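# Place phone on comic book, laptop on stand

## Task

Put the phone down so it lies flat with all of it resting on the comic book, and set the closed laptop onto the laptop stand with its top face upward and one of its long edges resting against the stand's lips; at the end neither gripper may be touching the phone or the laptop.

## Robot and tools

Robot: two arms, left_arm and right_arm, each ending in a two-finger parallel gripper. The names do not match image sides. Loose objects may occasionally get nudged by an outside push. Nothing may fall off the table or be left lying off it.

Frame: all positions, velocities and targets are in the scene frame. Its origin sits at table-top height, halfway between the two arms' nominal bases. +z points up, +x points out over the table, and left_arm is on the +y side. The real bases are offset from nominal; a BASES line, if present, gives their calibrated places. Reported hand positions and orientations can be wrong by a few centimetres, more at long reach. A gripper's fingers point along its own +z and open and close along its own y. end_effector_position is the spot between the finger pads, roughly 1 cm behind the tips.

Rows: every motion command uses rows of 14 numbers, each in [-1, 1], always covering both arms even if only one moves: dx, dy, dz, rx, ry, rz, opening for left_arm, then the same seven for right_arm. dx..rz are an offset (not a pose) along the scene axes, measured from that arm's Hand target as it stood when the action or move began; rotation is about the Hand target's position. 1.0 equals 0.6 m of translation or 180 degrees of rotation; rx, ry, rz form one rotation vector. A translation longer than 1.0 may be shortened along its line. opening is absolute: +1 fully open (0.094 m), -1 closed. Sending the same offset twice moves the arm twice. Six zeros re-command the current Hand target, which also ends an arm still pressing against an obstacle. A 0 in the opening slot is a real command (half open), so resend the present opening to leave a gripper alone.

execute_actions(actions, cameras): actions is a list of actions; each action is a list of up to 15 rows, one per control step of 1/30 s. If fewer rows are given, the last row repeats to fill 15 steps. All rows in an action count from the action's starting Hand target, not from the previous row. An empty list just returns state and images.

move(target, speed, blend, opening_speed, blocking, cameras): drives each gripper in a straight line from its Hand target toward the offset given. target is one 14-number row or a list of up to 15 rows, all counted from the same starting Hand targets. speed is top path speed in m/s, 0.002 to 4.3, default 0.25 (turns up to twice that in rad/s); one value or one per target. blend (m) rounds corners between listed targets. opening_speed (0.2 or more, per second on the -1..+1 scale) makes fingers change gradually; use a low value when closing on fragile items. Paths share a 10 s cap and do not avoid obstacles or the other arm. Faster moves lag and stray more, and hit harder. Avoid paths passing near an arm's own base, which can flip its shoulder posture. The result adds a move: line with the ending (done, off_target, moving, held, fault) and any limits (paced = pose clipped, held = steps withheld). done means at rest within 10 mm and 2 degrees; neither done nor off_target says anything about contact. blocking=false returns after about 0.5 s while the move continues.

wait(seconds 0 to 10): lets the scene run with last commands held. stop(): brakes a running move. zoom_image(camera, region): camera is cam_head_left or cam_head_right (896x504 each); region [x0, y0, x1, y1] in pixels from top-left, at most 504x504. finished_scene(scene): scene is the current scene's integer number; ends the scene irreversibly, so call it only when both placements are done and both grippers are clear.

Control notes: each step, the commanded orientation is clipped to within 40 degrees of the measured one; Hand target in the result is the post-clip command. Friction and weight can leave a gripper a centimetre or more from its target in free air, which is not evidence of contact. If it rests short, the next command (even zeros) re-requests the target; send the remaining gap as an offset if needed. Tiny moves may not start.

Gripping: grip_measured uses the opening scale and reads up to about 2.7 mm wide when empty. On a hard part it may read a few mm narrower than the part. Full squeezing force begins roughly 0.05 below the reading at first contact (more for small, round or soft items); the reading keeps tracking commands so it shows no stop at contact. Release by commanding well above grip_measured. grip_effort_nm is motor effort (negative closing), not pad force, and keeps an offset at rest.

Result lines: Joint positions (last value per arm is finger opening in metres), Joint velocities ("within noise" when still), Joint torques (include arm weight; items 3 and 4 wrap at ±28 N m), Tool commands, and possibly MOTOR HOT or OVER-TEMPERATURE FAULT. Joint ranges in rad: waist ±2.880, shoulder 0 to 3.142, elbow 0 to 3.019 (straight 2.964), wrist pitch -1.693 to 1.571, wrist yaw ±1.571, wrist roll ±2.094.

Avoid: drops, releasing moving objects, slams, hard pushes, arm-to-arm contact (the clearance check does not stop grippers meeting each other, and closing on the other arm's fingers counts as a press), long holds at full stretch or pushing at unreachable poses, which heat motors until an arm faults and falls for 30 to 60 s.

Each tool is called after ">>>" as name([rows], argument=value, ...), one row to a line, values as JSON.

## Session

>>> execute_actions(actions=[])

Scene clock: 0.00 s.
left_arm: end_effector_position=(+0.5762, +0.0326, +0.2203) grip_measured=+1.000 grip_effort_nm=n/a end_effector_quat_wxyz=(+0.373, -0.189, +0.872, +0.255) | right_arm: end_effector_position=(+0.2773, -0.6663, +0.2408) grip_measured=+1.000 grip_effort_nm=n/a end_effector_quat_wxyz=(+0.133, +0.606, +0.784, +0.005)
Joint positions: left_arm=[-0.632 1.766 1.516 -1.115 -0.923 -0.928 0.094] | right_arm=[-0.891 1.408 1.311 -1.216 -0.069 0.44 0.094]
Joint velocities: within noise
Joint torques (N m): no reading
Motor temperatures (°C): left_arm=[23 25 33 24 30 24 27] | right_arm=[26 34 35 25 28 24 26]
Heat: left arm: hottest elbow 33 °C; right arm: hottest elbow 35 °C.
Hand target: left_arm +0.5823, +0.0284, +0.2385; +0.386, -0.198, +0.868, +0.242 | right_arm +0.2820, -0.6720, +0.2484; +0.142, +0.605, +0.783, +0.003
Tool commands: left_gripper/opening=+1.0 right_gripper/opening=+1.0

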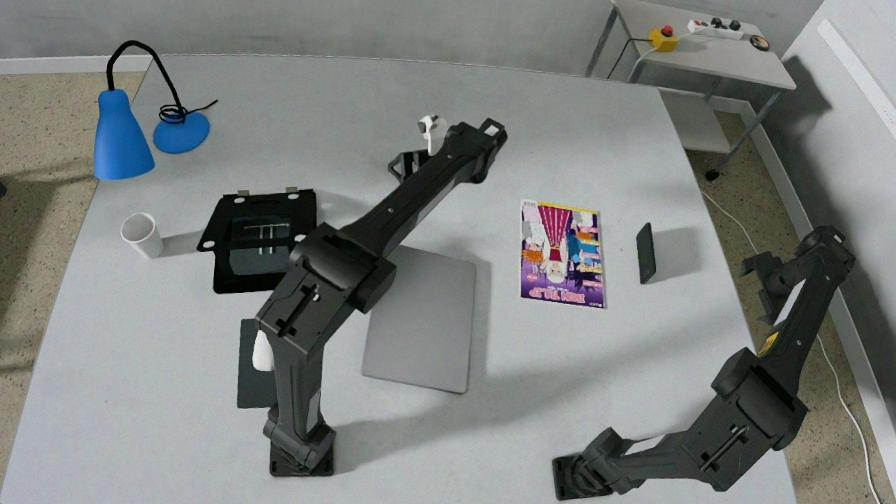

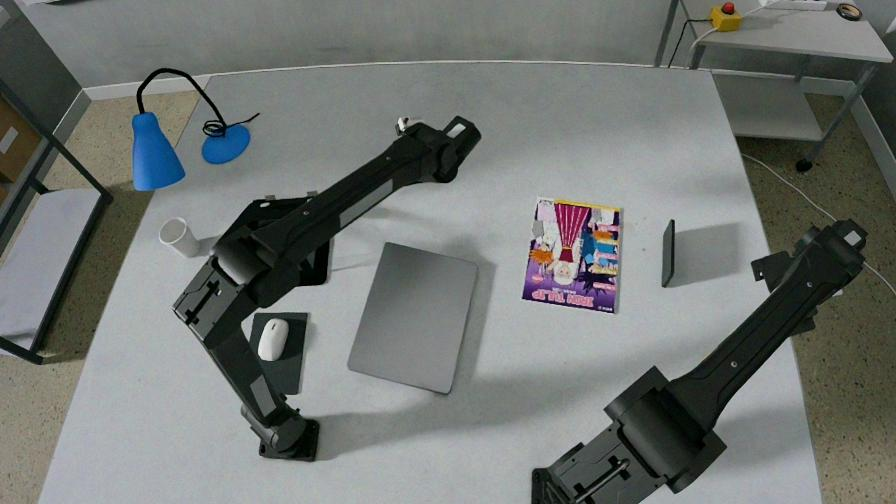

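>>> move(target=[-0.3,0.45,0.2,-0.084,0.3,0.245,-1,0,0,0,0,0,0,0.3], speed=0.4)

>>> zoom_image(camera="cam_head_left", region=[600, 200, 700, 300])

>>> zoom_image(camera="cam_head_right", region=[630, 200, 730, 300])

>>> zoom_image(camera="cam_head_left", region=[340, 220, 520, 400])

>>> zoom_image(camera="cam_head_right", region=[330, 220, 510, 400])

Scene clock: 6.90 s.
left_arm: end_effector_position=(+0.4078, +0.2966, +0.3583) grip_measured=-0.981 grip_effort_nm=-0.999 end_effector_quat_wxyz=(+0.133, -0.367, +0.902, +0.184) | right_arm: end_effector_position=(+0.2773, -0.6663, +0.2408) grip_measured=+0.301 grip_effort_nm=-0.081 end_effector_quat_wxyz=(+0.133, +0.606, +0.784, +0.005)
Joint positions: left_arm=[-0.083 1.279 1.472 -1.673 -0.45 -0.807 0.001] | right_arm=[-0.891 1.408 1.311 -1.216 -0.069 0.44 0.061]
Joint velocities: within noise
Joint torques (N m): left_arm=[-0.62 -11.52 9.2 0.13 -0.49 0.11] | right_arm=[0.5 -14.1 10.84 0.66 0.02 0.14]
Motor temperatures (°C): left_arm=[23 26 34 24 30 24 27] | right_arm=[26 34 38 25 28 24 26]
Heat: left arm: hottest elbow 34 °C; right arm: hottest elbow 38 °C.
Hand target: left_arm +0.4024, +0.2984, +0.3586; -0.178, -0.415, +0.835, +0.315 | right_arm +0.2820, -0.6720, +0.2484; +0.142, +0.605, +0.783, +0.003
Off the commanded pose: left_arm 0.006 m, 40 deg; orientation clipped | right_arm 0.011 m, 1 deg.
joint sent to its limit (left arm) — joint 4 (wrist pitch), lower limit. The joint targets are off in orientation, not in position.
move: off_target (left_arm, right_arm); limits=paced

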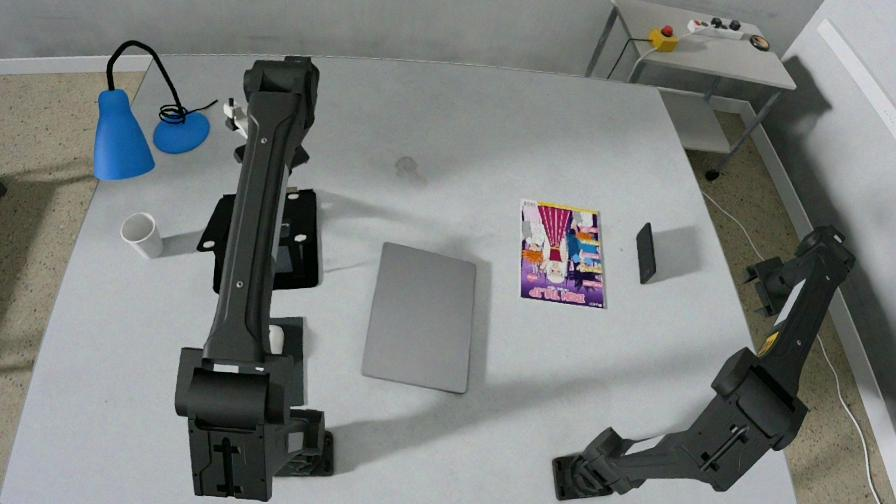

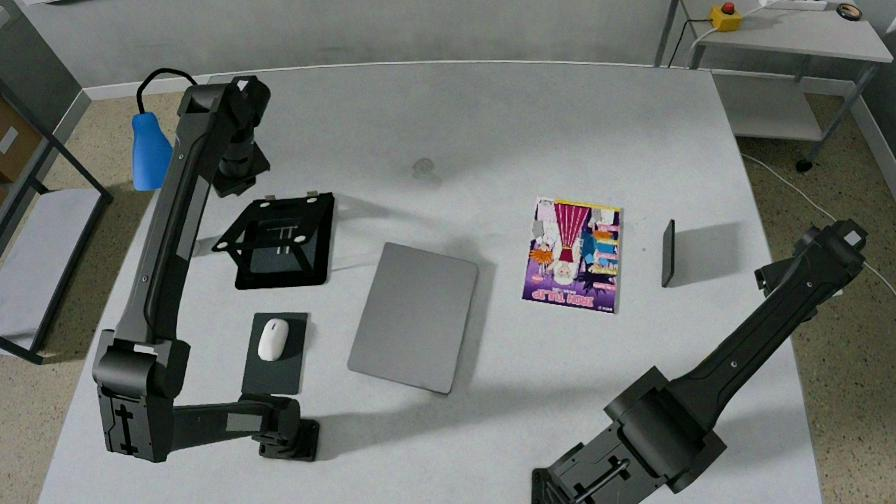

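Scaled by 5.040.

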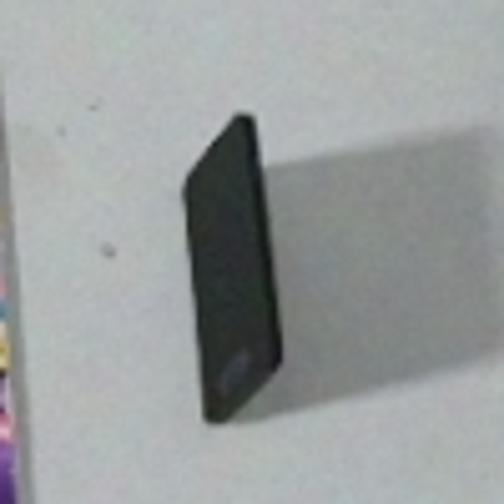

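Scaled by 5.040.

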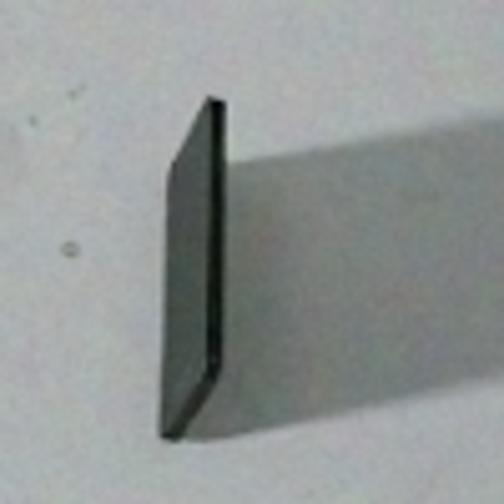

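Scaled by 2.800.

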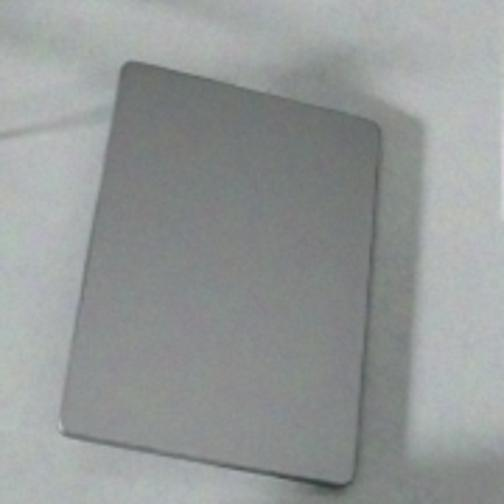

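Scaled by 2.800.

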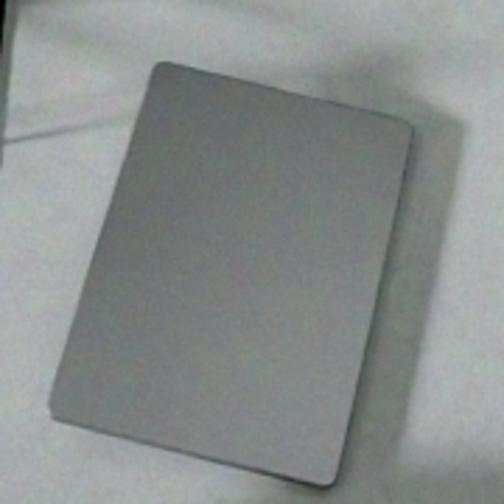

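>>> move([
  [0,0,0,0,0,0,-1,0.415,0.148,0,0.006,0.095,0.361,0.3],
  [0,0,0,0,0,0,-1,0.415,0.148,-0.22,0.006,0.095,0.361,0.3],
], speed=0.35)

>>> zoom_image(camera="cam_head_left", region=[590, 170, 730, 310])

>>> zoom_image(camera="cam_head_right", region=[600, 170, 740, 310])

Scene clock: 17.53 s.
left_arm: end_effector_position=(+0.4078, +0.2971, +0.3585) grip_measured=-0.981 grip_effort_nm=-1.004 end_effector_quat_wxyz=(+0.134, -0.366, +0.902, +0.186) | right_arm: end_effector_position=(+0.5279, -0.5837, +0.1286) grip_measured=+0.301 grip_effort_nm=-0.081 end_effector_quat_wxyz=(+0.005, +0.092, +0.996, -0.001)
Joint positions: left_arm=[-0.083 1.279 1.472 -1.673 -0.453 -0.804 0.001] | right_arm=[-0.463 2.005 1.818 -1.373 -0.002 -0.272 0.061]
Joint velocities: within noise
Joint torques (N m): left_arm=[-1.61 -11.11 9.37 0.2 -0.44 0.1] | right_arm=[0.67 -23.71 8.46 0.55 0.09 0.09]
Motor temperatures (°C): left_arm=[23 26 34 24 30 24 28] | right_arm=[26 35 40 25 27 24 25]
Heat: left arm: hottest elbow 34 °C; right arm: hottest elbow 40 °C.
Hand target: left_arm +0.4024, +0.2984, +0.3586; -0.178, -0.415, +0.835, +0.315 | right_arm +0.5310, -0.5832, +0.1165; +0.001, +0.087, +0.996, +0.000
Off the commanded pose: left_arm 0.006 m, 40 deg | right_arm 0.013 m, 1 deg.
joint sent to its limit (left arm) — joint 4 (wrist pitch), lower limit. The joint targets are off in orientation, not in position.
move: off_target (left_arm, right_arm)

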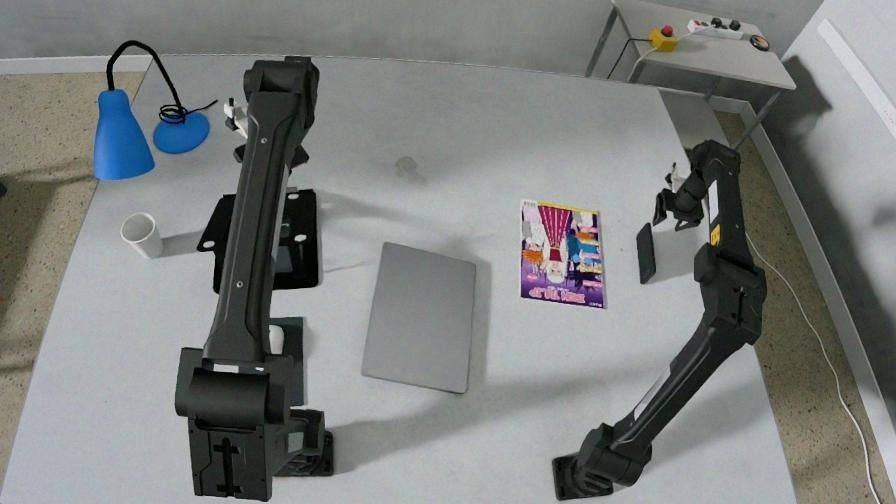

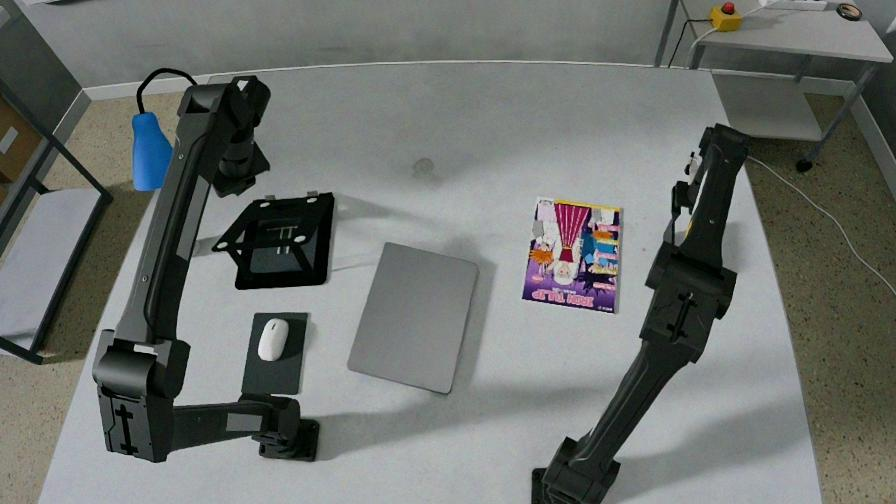

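Scaled by 3.600.

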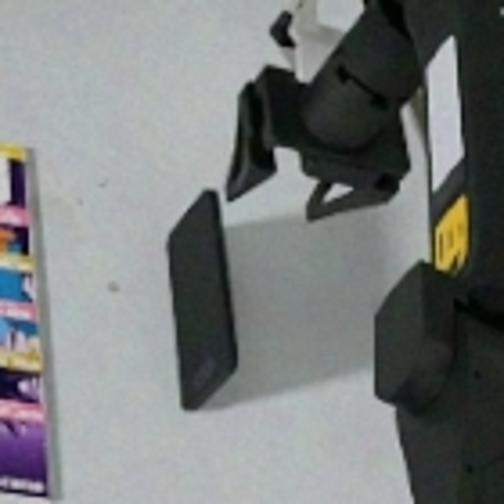

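Scaled by 3.600.

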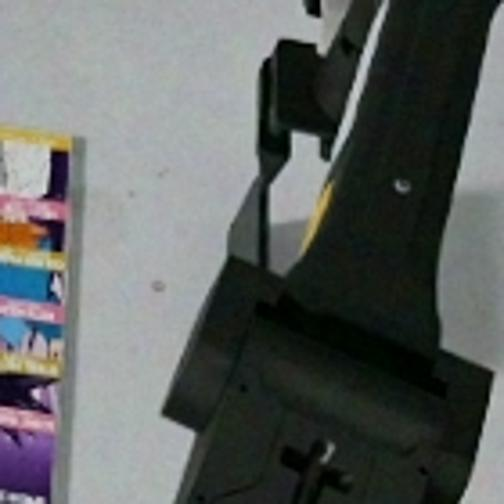

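>>> move([
  [0,0,0,0,0,0,-1,-0.03,0.03,0,0,0,0,0.3],
  [0,0,0,0,0,0,-1,-0.03,0.03,-0.11,0,0,0,0.3],
], speed=0.1)

>>> zoom_image(camera="cam_head_left", region=[590, 170, 730, 310])

>>> zoom_image(camera="cam_head_right", region=[600, 170, 740, 310])

Scene clock: 24.10 s.
left_arm: end_effector_position=(+0.4078, +0.2971, +0.3585) grip_measured=-0.981 grip_effort_nm=-1.004 end_effector_quat_wxyz=(+0.134, -0.366, +0.902, +0.186) | right_arm: end_effector_position=(+0.5134, -0.5738, +0.0776) grip_measured=+0.301 grip_effort_nm=-0.081 end_effector_quat_wxyz=(+0.019, +0.090, +0.996, -0.006)
Joint positions: left_arm=[-0.083 1.279 1.472 -1.673 -0.453 -0.804 0.001] | right_arm=[-0.459 1.976 1.633 -1.187 -0.002 -0.273 0.061]
Joint velocities: within noise
Joint torques (N m): left_arm=[-1.79 -11.05 9.24 0.49 -0.46 0.11] | right_arm=[1.38 -20.89 7.28 0.62 0.09 0.21]
Motor temperatures (°C): left_arm=[23 26 34 24 30 24 28] | right_arm=[26 35 40 25 27 24 25]
Heat: left arm: hottest elbow 34 °C; right arm: hottest elbow 40 °C.
Hand target: left_arm +0.4024, +0.2984, +0.3586; -0.178, -0.415, +0.835, +0.315 | right_arm +0.5131, -0.5653, +0.0505; +0.001, +0.087, +0.996, +0.000
Off the commanded pose: left_arm 0.006 m, 40 deg | right_arm 0.028 m, 2 deg.
joint sent to its limit (left arm) — joint 4 (wrist pitch), lower limit. The joint targets are off in orientation, not in position.
move: off_target (left_arm, right_arm)

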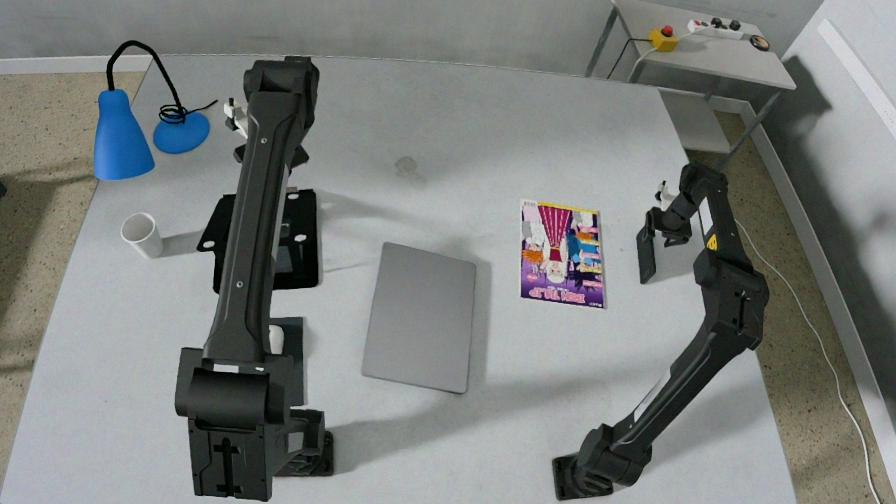

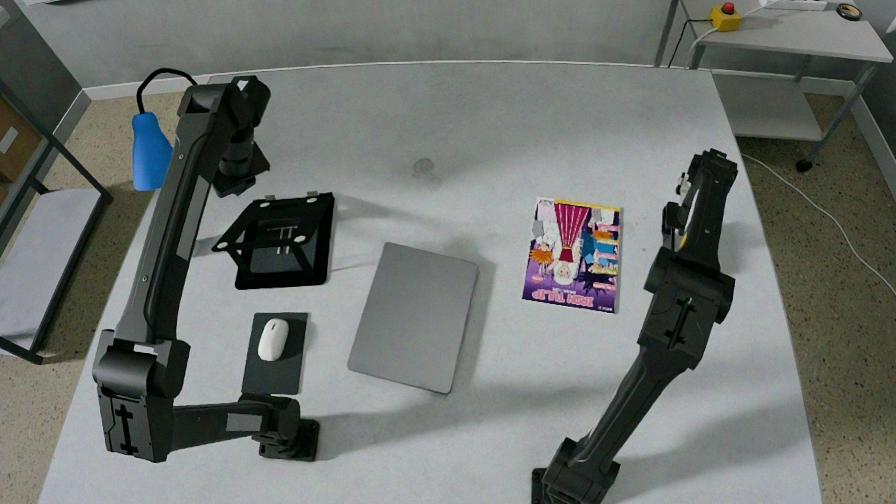

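Scaled by 3.600.

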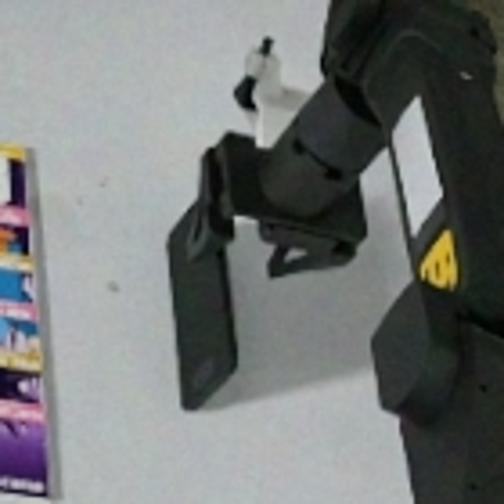

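Scaled by 3.600.

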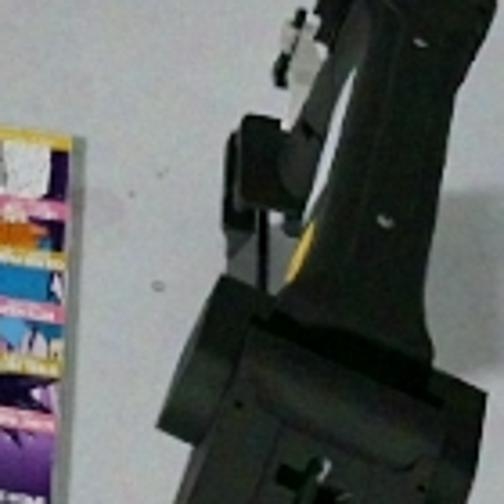

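>>> move([
  [0,0,0,0,0,0,-1,-0.04,0.0,-0.015,0,0,0,0.3],
  [0,0,0,0,0,0,-1,-0.04,0.0,-0.015,0,0,0,-1],
  [0,0,0,0,0,0,-1,-0.04,0.0,0.22,0,0,0,-1],
], speed=0.12, opening_speed=0.6)

>>> zoom_image(camera="cam_head_left", region=[590, 150, 730, 290])

Scene clock: 32.47 s.
left_arm: end_effector_position=(+0.4078, +0.2971, +0.3585) grip_measured=-0.981 grip_effort_nm=-1.004 end_effector_quat_wxyz=(+0.134, -0.366, +0.902, +0.186) | right_arm: end_effector_position=(+0.4729, -0.5540, +0.1482) grip_measured=-0.846 grip_effort_nm=-1.038 end_effector_quat_wxyz=(-0.033, +0.088, +0.996, +0.013)
Joint positions: left_arm=[-0.083 1.279 1.472 -1.673 -0.453 -0.804 0.001] | right_arm=[-0.458 1.879 1.676 -1.438 -0.001 -0.277 0.007]
Joint velocities: within noise
Joint torques (N m): left_arm=[-1.08 -11.4 9.18 0.21 -0.45 0.06] | right_arm=[0.09 -23.77 13.34 -0.34 0.06 0.1]
Motor temperatures (°C): left_arm=[23 26 35 24 30 24 28] | right_arm=[26 36 40 25 27 24 26]
Heat: left arm: hottest elbow 35 °C; right arm: hottest elbow 40 °C.
Hand target: left_arm +0.4024, +0.2984, +0.3586; -0.178, -0.415, +0.835, +0.315 | right_arm +0.4891, -0.5651, +0.1824; +0.001, +0.087, +0.996, +0.000
Off the commanded pose: left_arm 0.006 m, 40 deg | right_arm 0.040 m, 4 deg.
joint sent to its limit (left arm) — joint 4 (wrist pitch), lower limit. The joint targets are off in orientation, not in position.
move: off_target (left_arm, right_arm)

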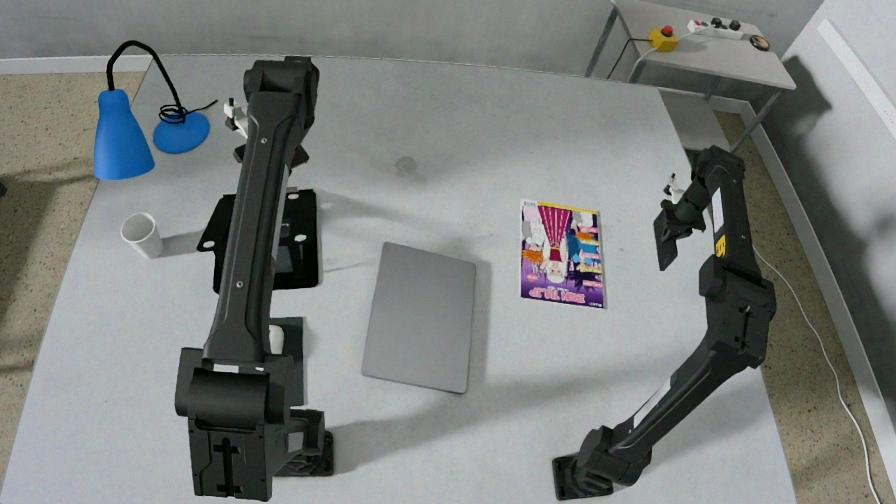

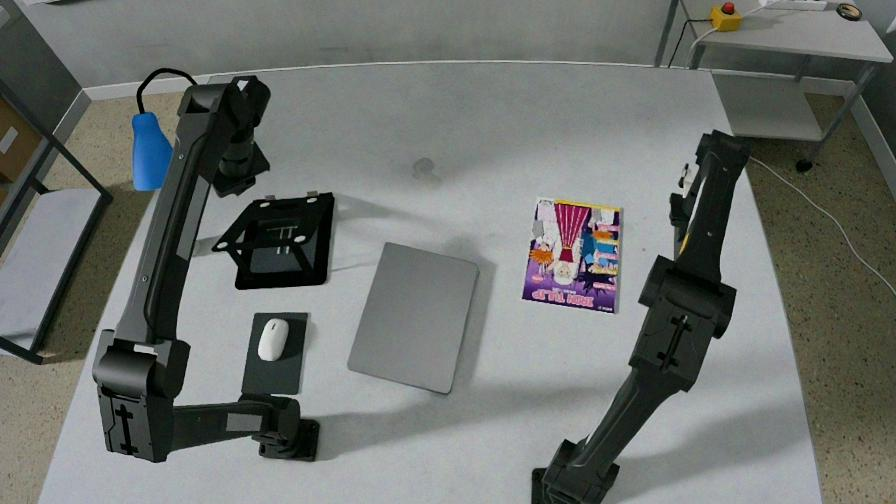

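Scaled by 3.600.

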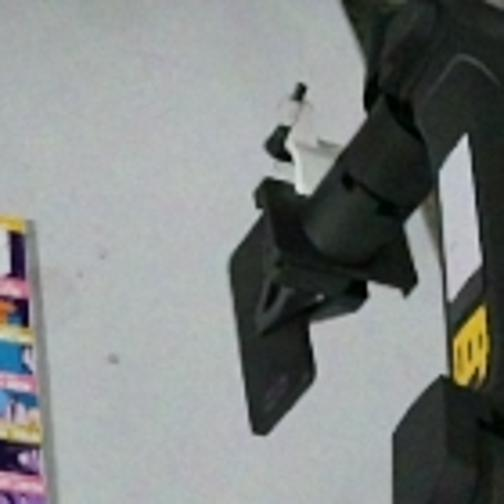

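>>> move([
  [0,0,0,0,0,0,-1,0.055,0.275,0.05,0,0,0,-1],
  [0,0,0,0,0,0,-1,0.055,0.275,0.05,0.339,-0.06,0,-1],
  [0,0,0,0,0,0,-1,0.055,0.275,-0.15,0.339,-0.06,0,-1],
], speed=0.3)

>>> zoom_image(camera="cam_head_left", region=[480, 150, 680, 350])

>>> zoom_image(camera="cam_head_right", region=[480, 150, 680, 350])

Scene clock: 40.73 s.
left_arm: end_effector_position=(+0.4078, +0.2971, +0.3585) grip_measured=-0.981 grip_effort_nm=-1.004 end_effector_quat_wxyz=(+0.134, -0.366, +0.902, +0.186) | right_arm: end_effector_position=(+0.5190, -0.3941, +0.0906) grip_measured=-0.847 grip_effort_nm=-1.033 end_effector_quat_wxyz=(+0.034, +0.078, +0.854, +0.513)
Joint positions: left_arm=[-0.083 1.279 1.472 -1.673 -0.453 -0.804 0.001] | right_arm=[-0.425 2.101 1.597 -1.518 -1.019 -0.494 0.007]
Joint velocities: within noise
Joint torques (N m): left_arm=[-1.49 -10.52 9.28 0.27 -0.45 0.1] | right_arm=[-0.21 -23.94 7.43 -0.24 -0.7 0.01]
Motor temperatures (°C): left_arm=[23 26 35 24 30 24 28] | right_arm=[26 36 43 25 27 24 26]
Heat: left arm: hottest elbow 35 °C; right arm: hottest elbow 43 °C.
Hand target: left_arm +0.4024, +0.2984, +0.3586; -0.178, -0.415, +0.835, +0.315 | right_arm +0.5221, -0.4002, +0.0925; +0.046, +0.075, +0.854, +0.513
Off the commanded pose: left_arm 0.006 m, 40 deg | right_arm 0.007 m, 1 deg.
joint sent to its limit (left arm) — joint 4 (wrist pitch), lower limit. The joint targets are off in orientation, not in position.
move: off_target (left_arm)

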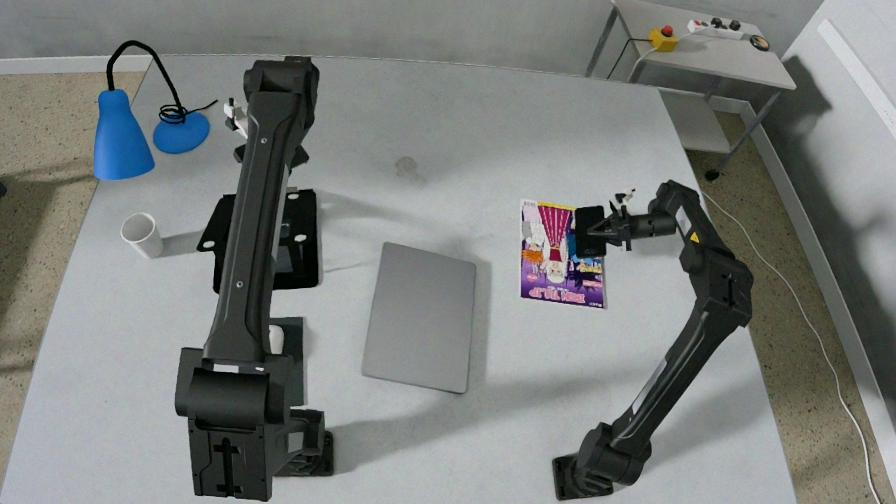

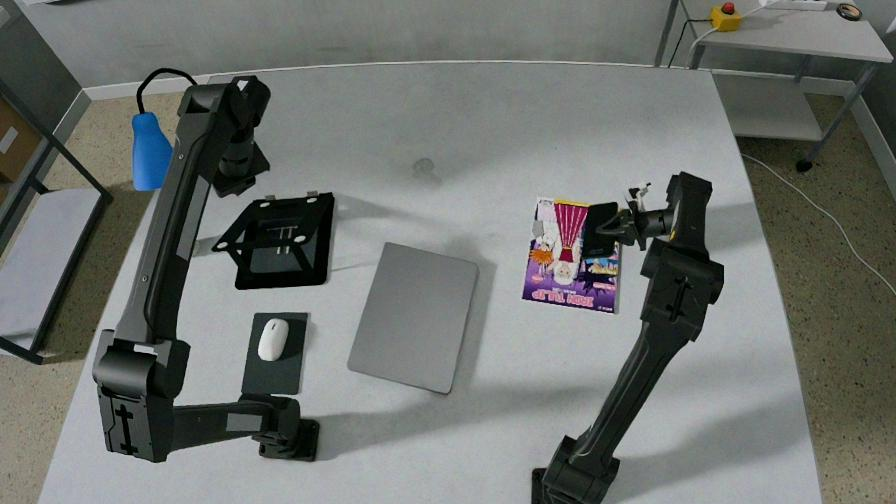

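Scaled by 2.520.

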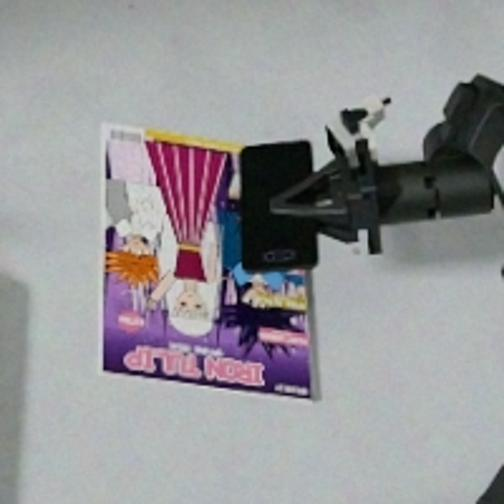

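Scaled by 2.520.

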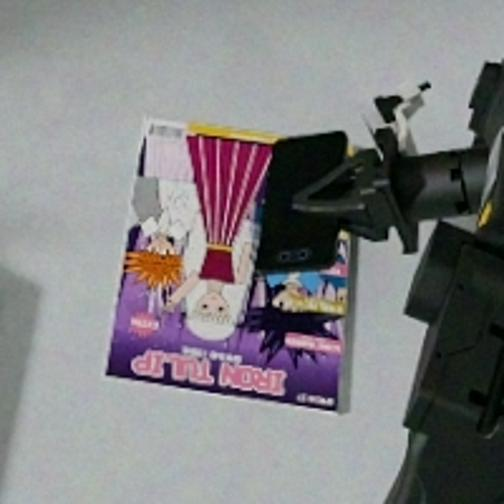

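>>> move([
  [0,0,0,0,0,0,-1,-0.035,0.08,0,0,0,0,-1],
  [0,0,0,0,0,0,-1,-0.035,0.08,-0.075,0,0,0,-1],
], speed=0.1)

>>> zoom_image(camera="cam_head_left", region=[480, 150, 680, 350])

>>> zoom_image(camera="cam_head_right", region=[480, 150, 680, 350])

Scene clock: 45.57 s.
left_arm: end_effector_position=(+0.4078, +0.2971, +0.3585) grip_measured=-0.981 grip_effort_nm=-1.004 end_effector_quat_wxyz=(+0.134, -0.366, +0.902, +0.186) | right_arm: end_effector_position=(+0.5035, -0.3570, +0.0611) grip_measured=-0.847 grip_effort_nm=-1.038 end_effector_quat_wxyz=(+0.058, +0.068, +0.857, +0.507)
Joint positions: left_arm=[-0.083 1.279 1.472 -1.673 -0.453 -0.804 0.001] | right_arm=[-0.375 2.039 1.413 -1.256 -1.044 -0.393 0.007]
Joint velocities: within noise
Joint torques (N m): left_arm=[-1.26 -10.75 9.11 0.25 -0.48 0.05] | right_arm=[0.85 -20.42 6.22 -0.03 -0.72 0.16]
Motor temperatures (°C): left_arm=[23 26 35 24 30 24 28] | right_arm=[26 37 43 25 27 24 26]
Heat: left arm: hottest elbow 35 °C; right arm: hottest elbow 43 °C.
Hand target: left_arm +0.4024, +0.2984, +0.3586; -0.178, -0.415, +0.835, +0.315 | right_arm +0.5012, -0.3523, +0.0475; +0.046, +0.075, +0.854, +0.513
Off the commanded pose: left_arm 0.006 m, 40 deg | right_arm 0.015 m, 2 deg.
joint sent to its limit (left arm) — joint 4 (wrist pitch), lower limit. The joint targets are off in orientation, not in position.
move: off_target (left_arm, right_arm)

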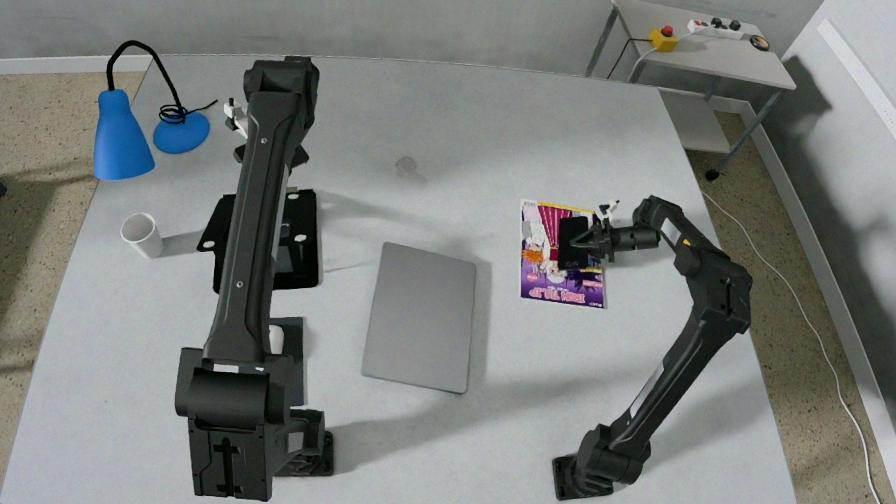

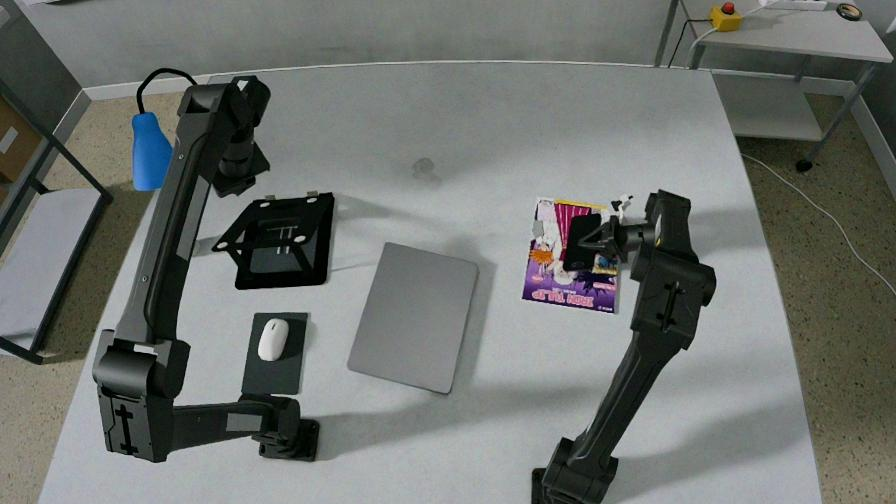

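Scaled by 2.520.

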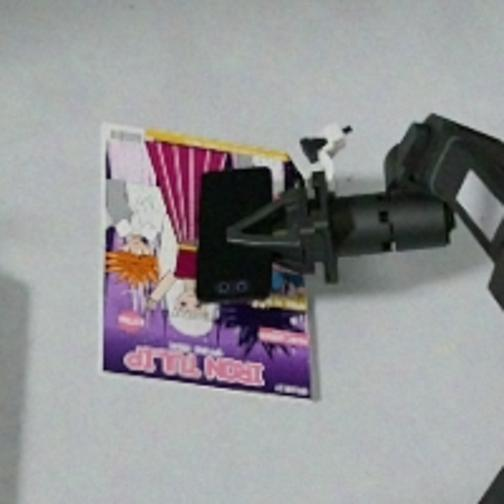

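Scaled by 2.520.

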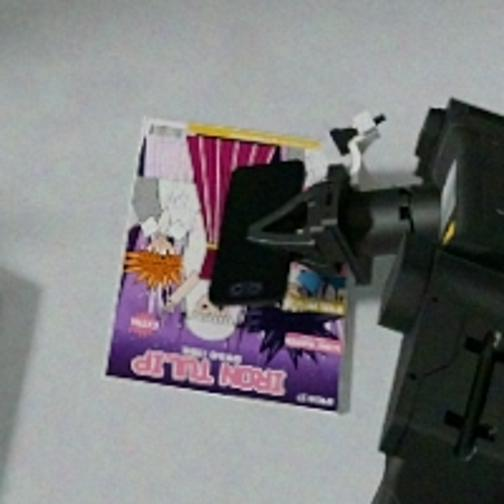

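>>> move(target=[0,0,0,0,0,0,-1,-0.01,0.01,-0.045,0,0,0,-1], speed=0.05)

>>> zoom_image(camera="cam_head_left", region=[480, 150, 680, 350])

Scene clock: 48.70 s.
left_arm: end_effector_position=(+0.4078, +0.2971, +0.3585) grip_measured=-0.981 grip_effort_nm=-1.004 end_effector_quat_wxyz=(+0.134, -0.366, +0.902, +0.186) | right_arm: end_effector_position=(+0.4977, -0.3542, +0.0332) grip_measured=-0.847 grip_effort_nm=-1.043 end_effector_quat_wxyz=(+0.059, +0.071, +0.857, +0.507)
Joint positions: left_arm=[-0.083 1.279 1.472 -1.673 -0.453 -0.804 0.001] | right_arm=[-0.374 2.067 1.371 -1.178 -1.044 -0.38 0.007]
Joint velocities: within noise
Joint torques (N m): left_arm=[-1.9 -10.87 9.37 -0.01 -0.43 0.08] | right_arm=[1.2 -20.48 5.71 -0.01 -0.76 0.11]
Motor temperatures (°C): left_arm=[23 26 35 24 29 24 28] | right_arm=[26 38 42 25 27 24 27]
Heat: left arm: hottest elbow 35 °C; right arm: hottest elbow 42 °C.
Hand target: left_arm +0.4024, +0.2984, +0.3586; -0.178, -0.415, +0.835, +0.315 | right_arm +0.4951, -0.3463, +0.0205; +0.046, +0.075, +0.854, +0.512
Off the commanded pose: left_arm 0.006 m, 40 deg | right_arm 0.015 m, 2 deg.
joint sent to its limit (left arm) — joint 4 (wrist pitch), lower limit. The joint targets are off in orientation, not in position.
move: off_target (left_arm, right_arm)

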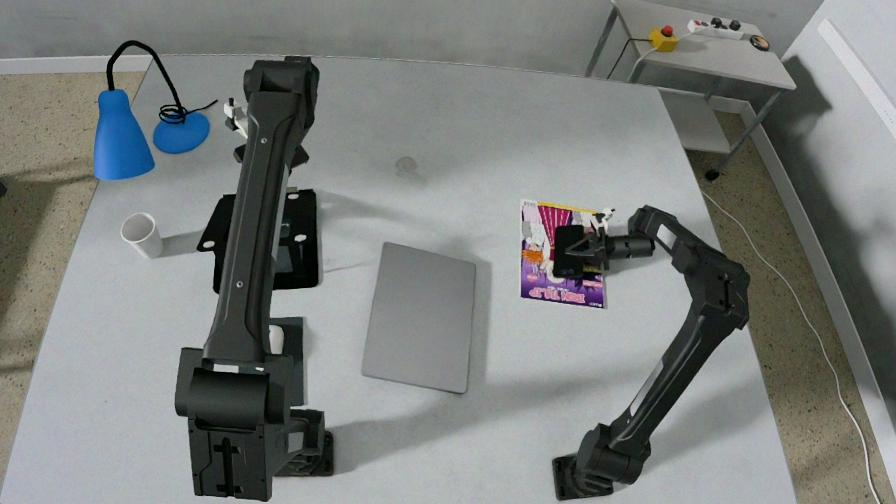

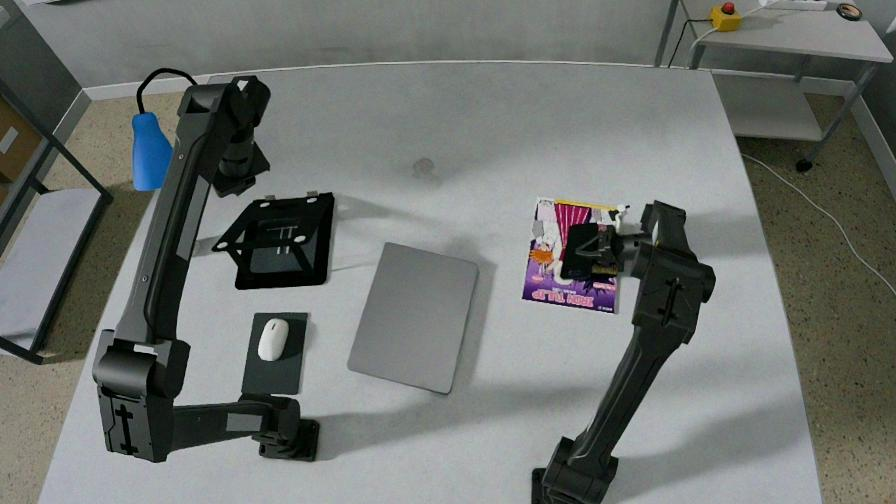

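Scaled by 2.520.

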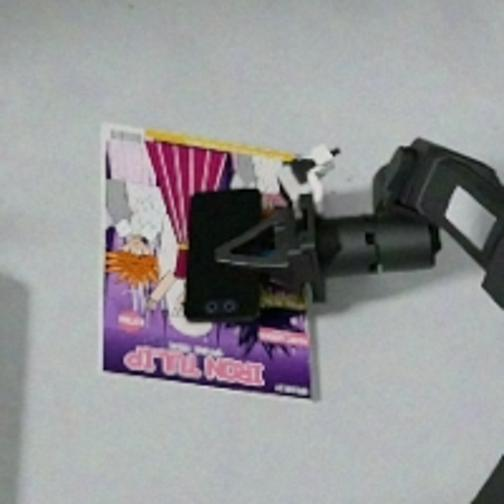

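>>> move([
  [0,0,0,0,0,0,-1,0,0.0,-0.025,0,0,0,-1],
  [0,0,0,0,0,0,-1,0,0,-0.02,0,0,0,-0.55],
  [0,0,0,0,0,0,-1,0,0,-0.02,0,0,0,-0.55],
  [0,0,0,0,0,0,-1,0.01,-0.16,0.06,0,0,0,-0.55],
  [0,0,0,0,0,0,-1,0.0,-0.25,0.25,0,0,0,-0.55],
], speed=0.08, opening_speed=0.3)

>>> zoom_image(camera="cam_head_left", region=[480, 150, 680, 350])

>>> zoom_image(camera="cam_head_right", region=[480, 150, 680, 350])

Scene clock: 62.23 s.
left_arm: end_effector_position=(+0.4078, +0.2971, +0.3585) grip_measured=-0.981 grip_effort_nm=-1.004 end_effector_quat_wxyz=(+0.134, -0.366, +0.902, +0.186) | right_arm: end_effector_position=(+0.4861, -0.4831, +0.1501) grip_measured=-0.551 grip_effort_nm=0.056 end_effector_quat_wxyz=(+0.076, +0.109, +0.862, +0.489)
Joint positions: left_arm=[-0.083 1.279 1.472 -1.673 -0.453 -0.804 0.001] | right_arm=[-0.592 2.019 1.648 -1.67 -0.96 -0.583 0.021]
Joint velocities: within noise
Joint torques (N m): left_arm=[-1.03 -11.93 9.4 0.17 -0.43 0.09] | right_arm=[-0.26 -24.06 11.4 -0.96 -0.42 0.15]
Motor temperatures (°C): left_arm=[23 26 35 24 29 24 28] | right_arm=[26 39 42 25 27 24 26]
Heat: left arm: hottest elbow 35 °C; right arm: hottest elbow 42 °C.
Hand target: left_arm +0.4024, +0.2984, +0.3586; -0.178, -0.415, +0.835, +0.315 | right_arm +0.4951, -0.4963, +0.1703; +0.046, +0.075, +0.854, +0.513
Off the commanded pose: left_arm 0.006 m, 40 deg | right_arm 0.026 m, 6 deg.
joint sent to its limit (left arm) — joint 4 (wrist pitch), lower limit. The joint targets are off in orientation, not in position.
joint sent to its limit (right arm) — joint 4 (wrist pitch), lower limit. The joint targets are off in orientation, not in position.
move: off_target (left_arm, right_arm); target 2's new opening was sent with right_arm's hand 0.025 m and 2 deg from that target

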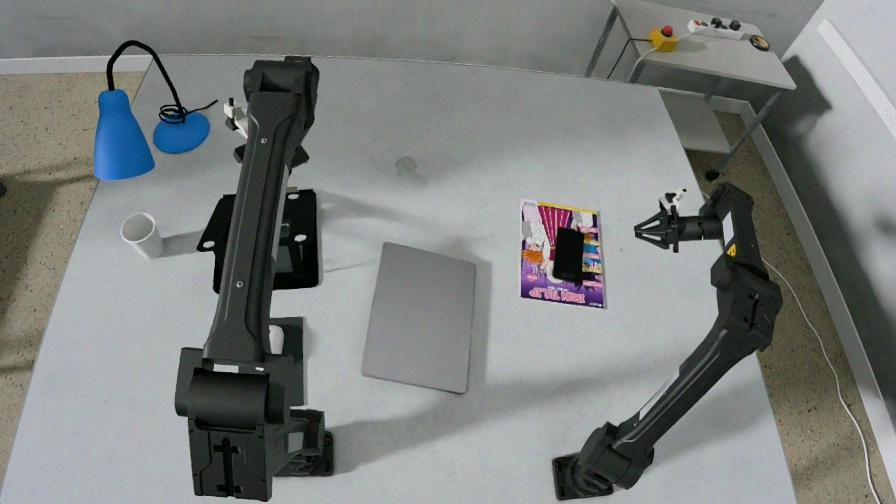

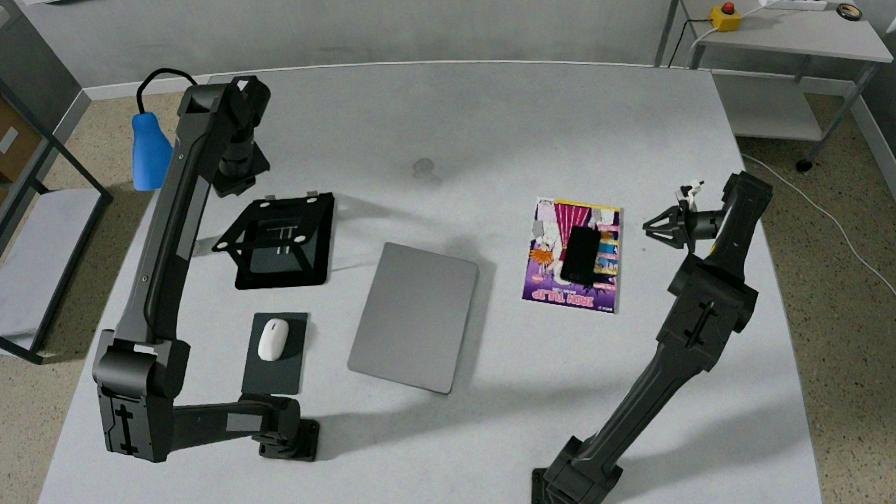

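Scaled by 2.520.

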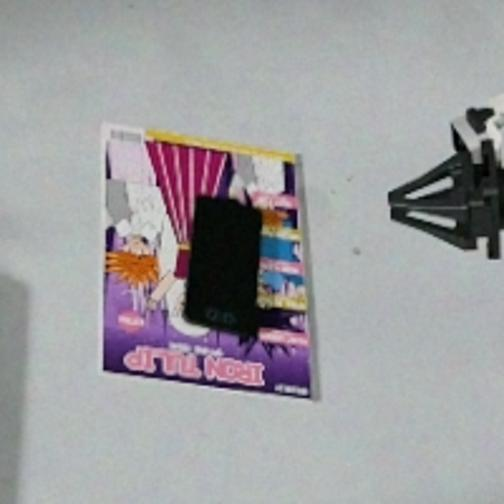

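Scaled by 2.520.

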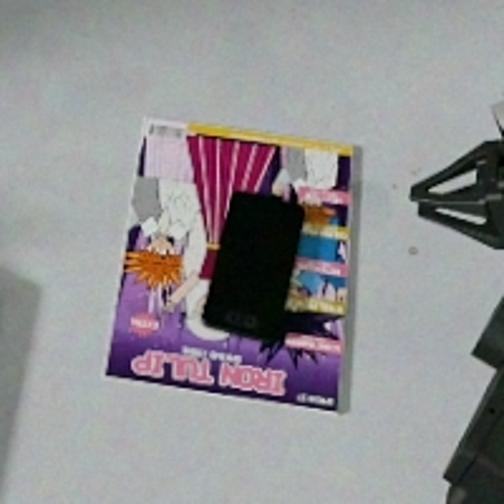

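>>> move([
  [0,0,0,0,0,0,-1,-0.325,0.327,0.05,-0.343,0.031,0.05,-1],
  [0,0,0,0,0,0,-1,-0.483,0.493,-0.083,-0.343,0.031,0.05,-1],
  [0,0,0,0,0,0,-1,-0.483,0.493,-0.267,-0.343,0.031,0.05,-1],
], speed=0.3, cameras=[])

>>> move([
  [0,0,0,0,0,0,-1,-0.015,0.28,0,0,0,0,-1],
  [0,0,0,0,0,0,-1,0.0,0.38,0,0,0,0,-1],
], speed=0.1)

Scene clock: 80.87 s.
left_arm: end_effector_position=(+0.4078, +0.2971, +0.3585) grip_measured=-0.981 grip_effort_nm=-0.999 end_effector_quat_wxyz=(+0.134, -0.366, +0.902, +0.186) | right_arm: end_effector_position=(+0.2082, -0.2026, +0.0165) grip_measured=-0.991 grip_effort_nm=-0.491 end_effector_quat_wxyz=(+0.005, +0.003, +1.000, +0.004)
Joint positions: left_arm=[-0.083 1.279 1.472 -1.673 -0.453 -0.804 0.001] | right_arm=[0.418 1.251 0.541 -0.848 -0.002 0.429 0]
Joint velocities: within noise
Joint torques (N m): left_arm=[-1.08 -11.46 9.25 0.08 -0.49 0.09] | right_arm=[1.38 -6.42 6.27 0.59 0.13 0.23]
Motor temperatures (°C): left_arm=[23 26 35 24 29 24 29] | right_arm=[26 38 44 25 27 23 26]
Heat: left arm: hottest elbow 35 °C; right arm: hottest elbow 44 °C.
Hand target: left_arm +0.4024, +0.2984, +0.3586; -0.178, -0.415, +0.835, +0.315 | right_arm +0.2053, -0.2005, +0.0102; +0.000, +0.000, +1.000, +0.000
Off the commanded pose: left_arm 0.006 m, 40 deg | right_arm 0.007 m, 1 deg.
joint sent to its limit (left arm) — joint 4 (wrist pitch), lower limit. The joint targets are off in orientation, not in position.
move: off_target (left_arm)
No camera images: "cameras" was empty.

Scene clock: 83.90 s.
left_arm: end_effector_position=(+0.4078, +0.2971, +0.3585) grip_measured=-0.981 grip_effort_nm=-1.004 end_effector_quat_wxyz=(+0.134, -0.366, +0.902, +0.186) | right_arm: end_effector_position=(+0.1882, -0.0041, +0.0110) grip_measured=-0.991 grip_effort_nm=-0.481 end_effector_quat_wxyz=(-0.012, +0.003, +1.000, -0.018)
Joint positions: left_arm=[-0.083 1.279 1.472 -1.673 -0.453 -0.804 0.001] | right_arm=[0.949 1.591 0.874 -0.897 0 0.959 0]
Joint velocities: within noise
Joint torques (N m): left_arm=[-1.08 -11.22 9.22 0.01 -0.46 0.1] | right_arm=[1.2 -10.29 11.23 0.94 0.05 0.15]
Motor temperatures (°C): left_arm=[23 26 35 24 29 24 29] | right_arm=[26 38 44 25 27 23 26]
Heat: left arm: hottest elbow 35 °C; right arm: hottest elbow 44 °C.
Hand target: left_arm +0.4024, +0.2984, +0.3586; -0.178, -0.415, +0.835, +0.315 | right_arm +0.2054, +0.0276, +0.0102; +0.000, +0.000, +1.000, +0.000
Off the commanded pose: left_arm 0.006 m, 40 deg | right_arm 0.036 m, 2 deg.
joint sent to its limit (left arm) — joint 4 (wrist pitch), lower limit. The joint targets are off in orientation, not in position.
move: off_target (left_arm, right_arm)

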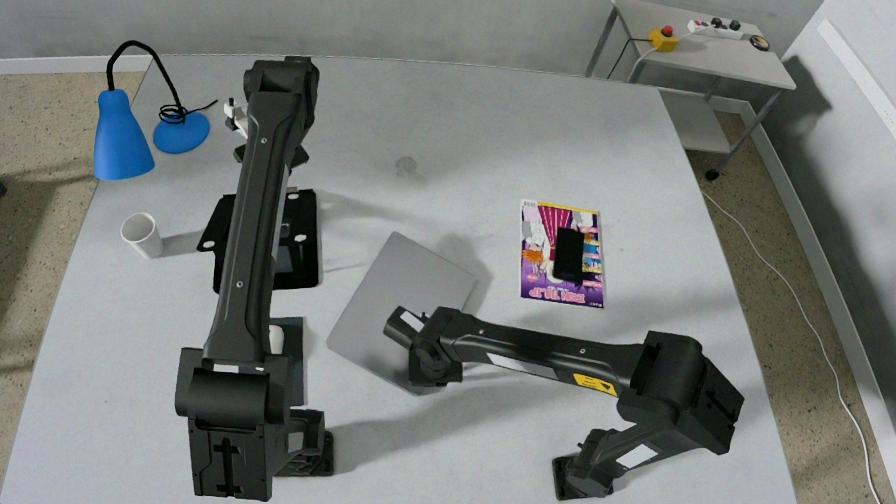

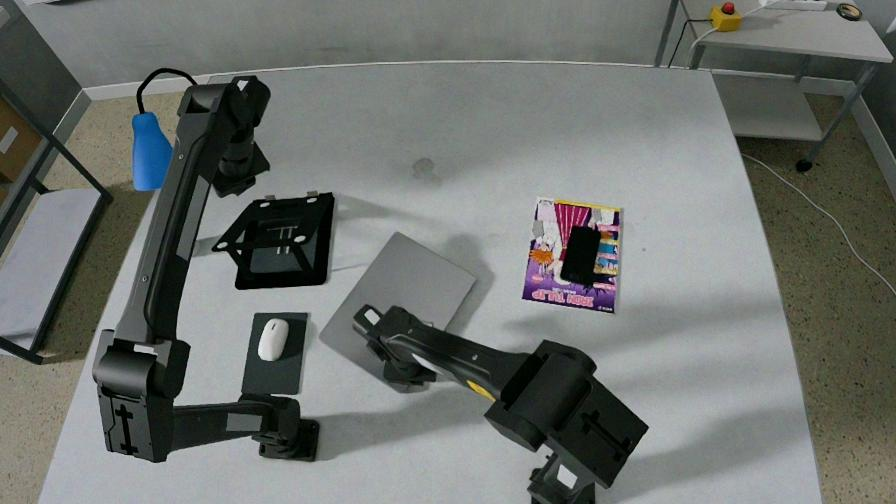

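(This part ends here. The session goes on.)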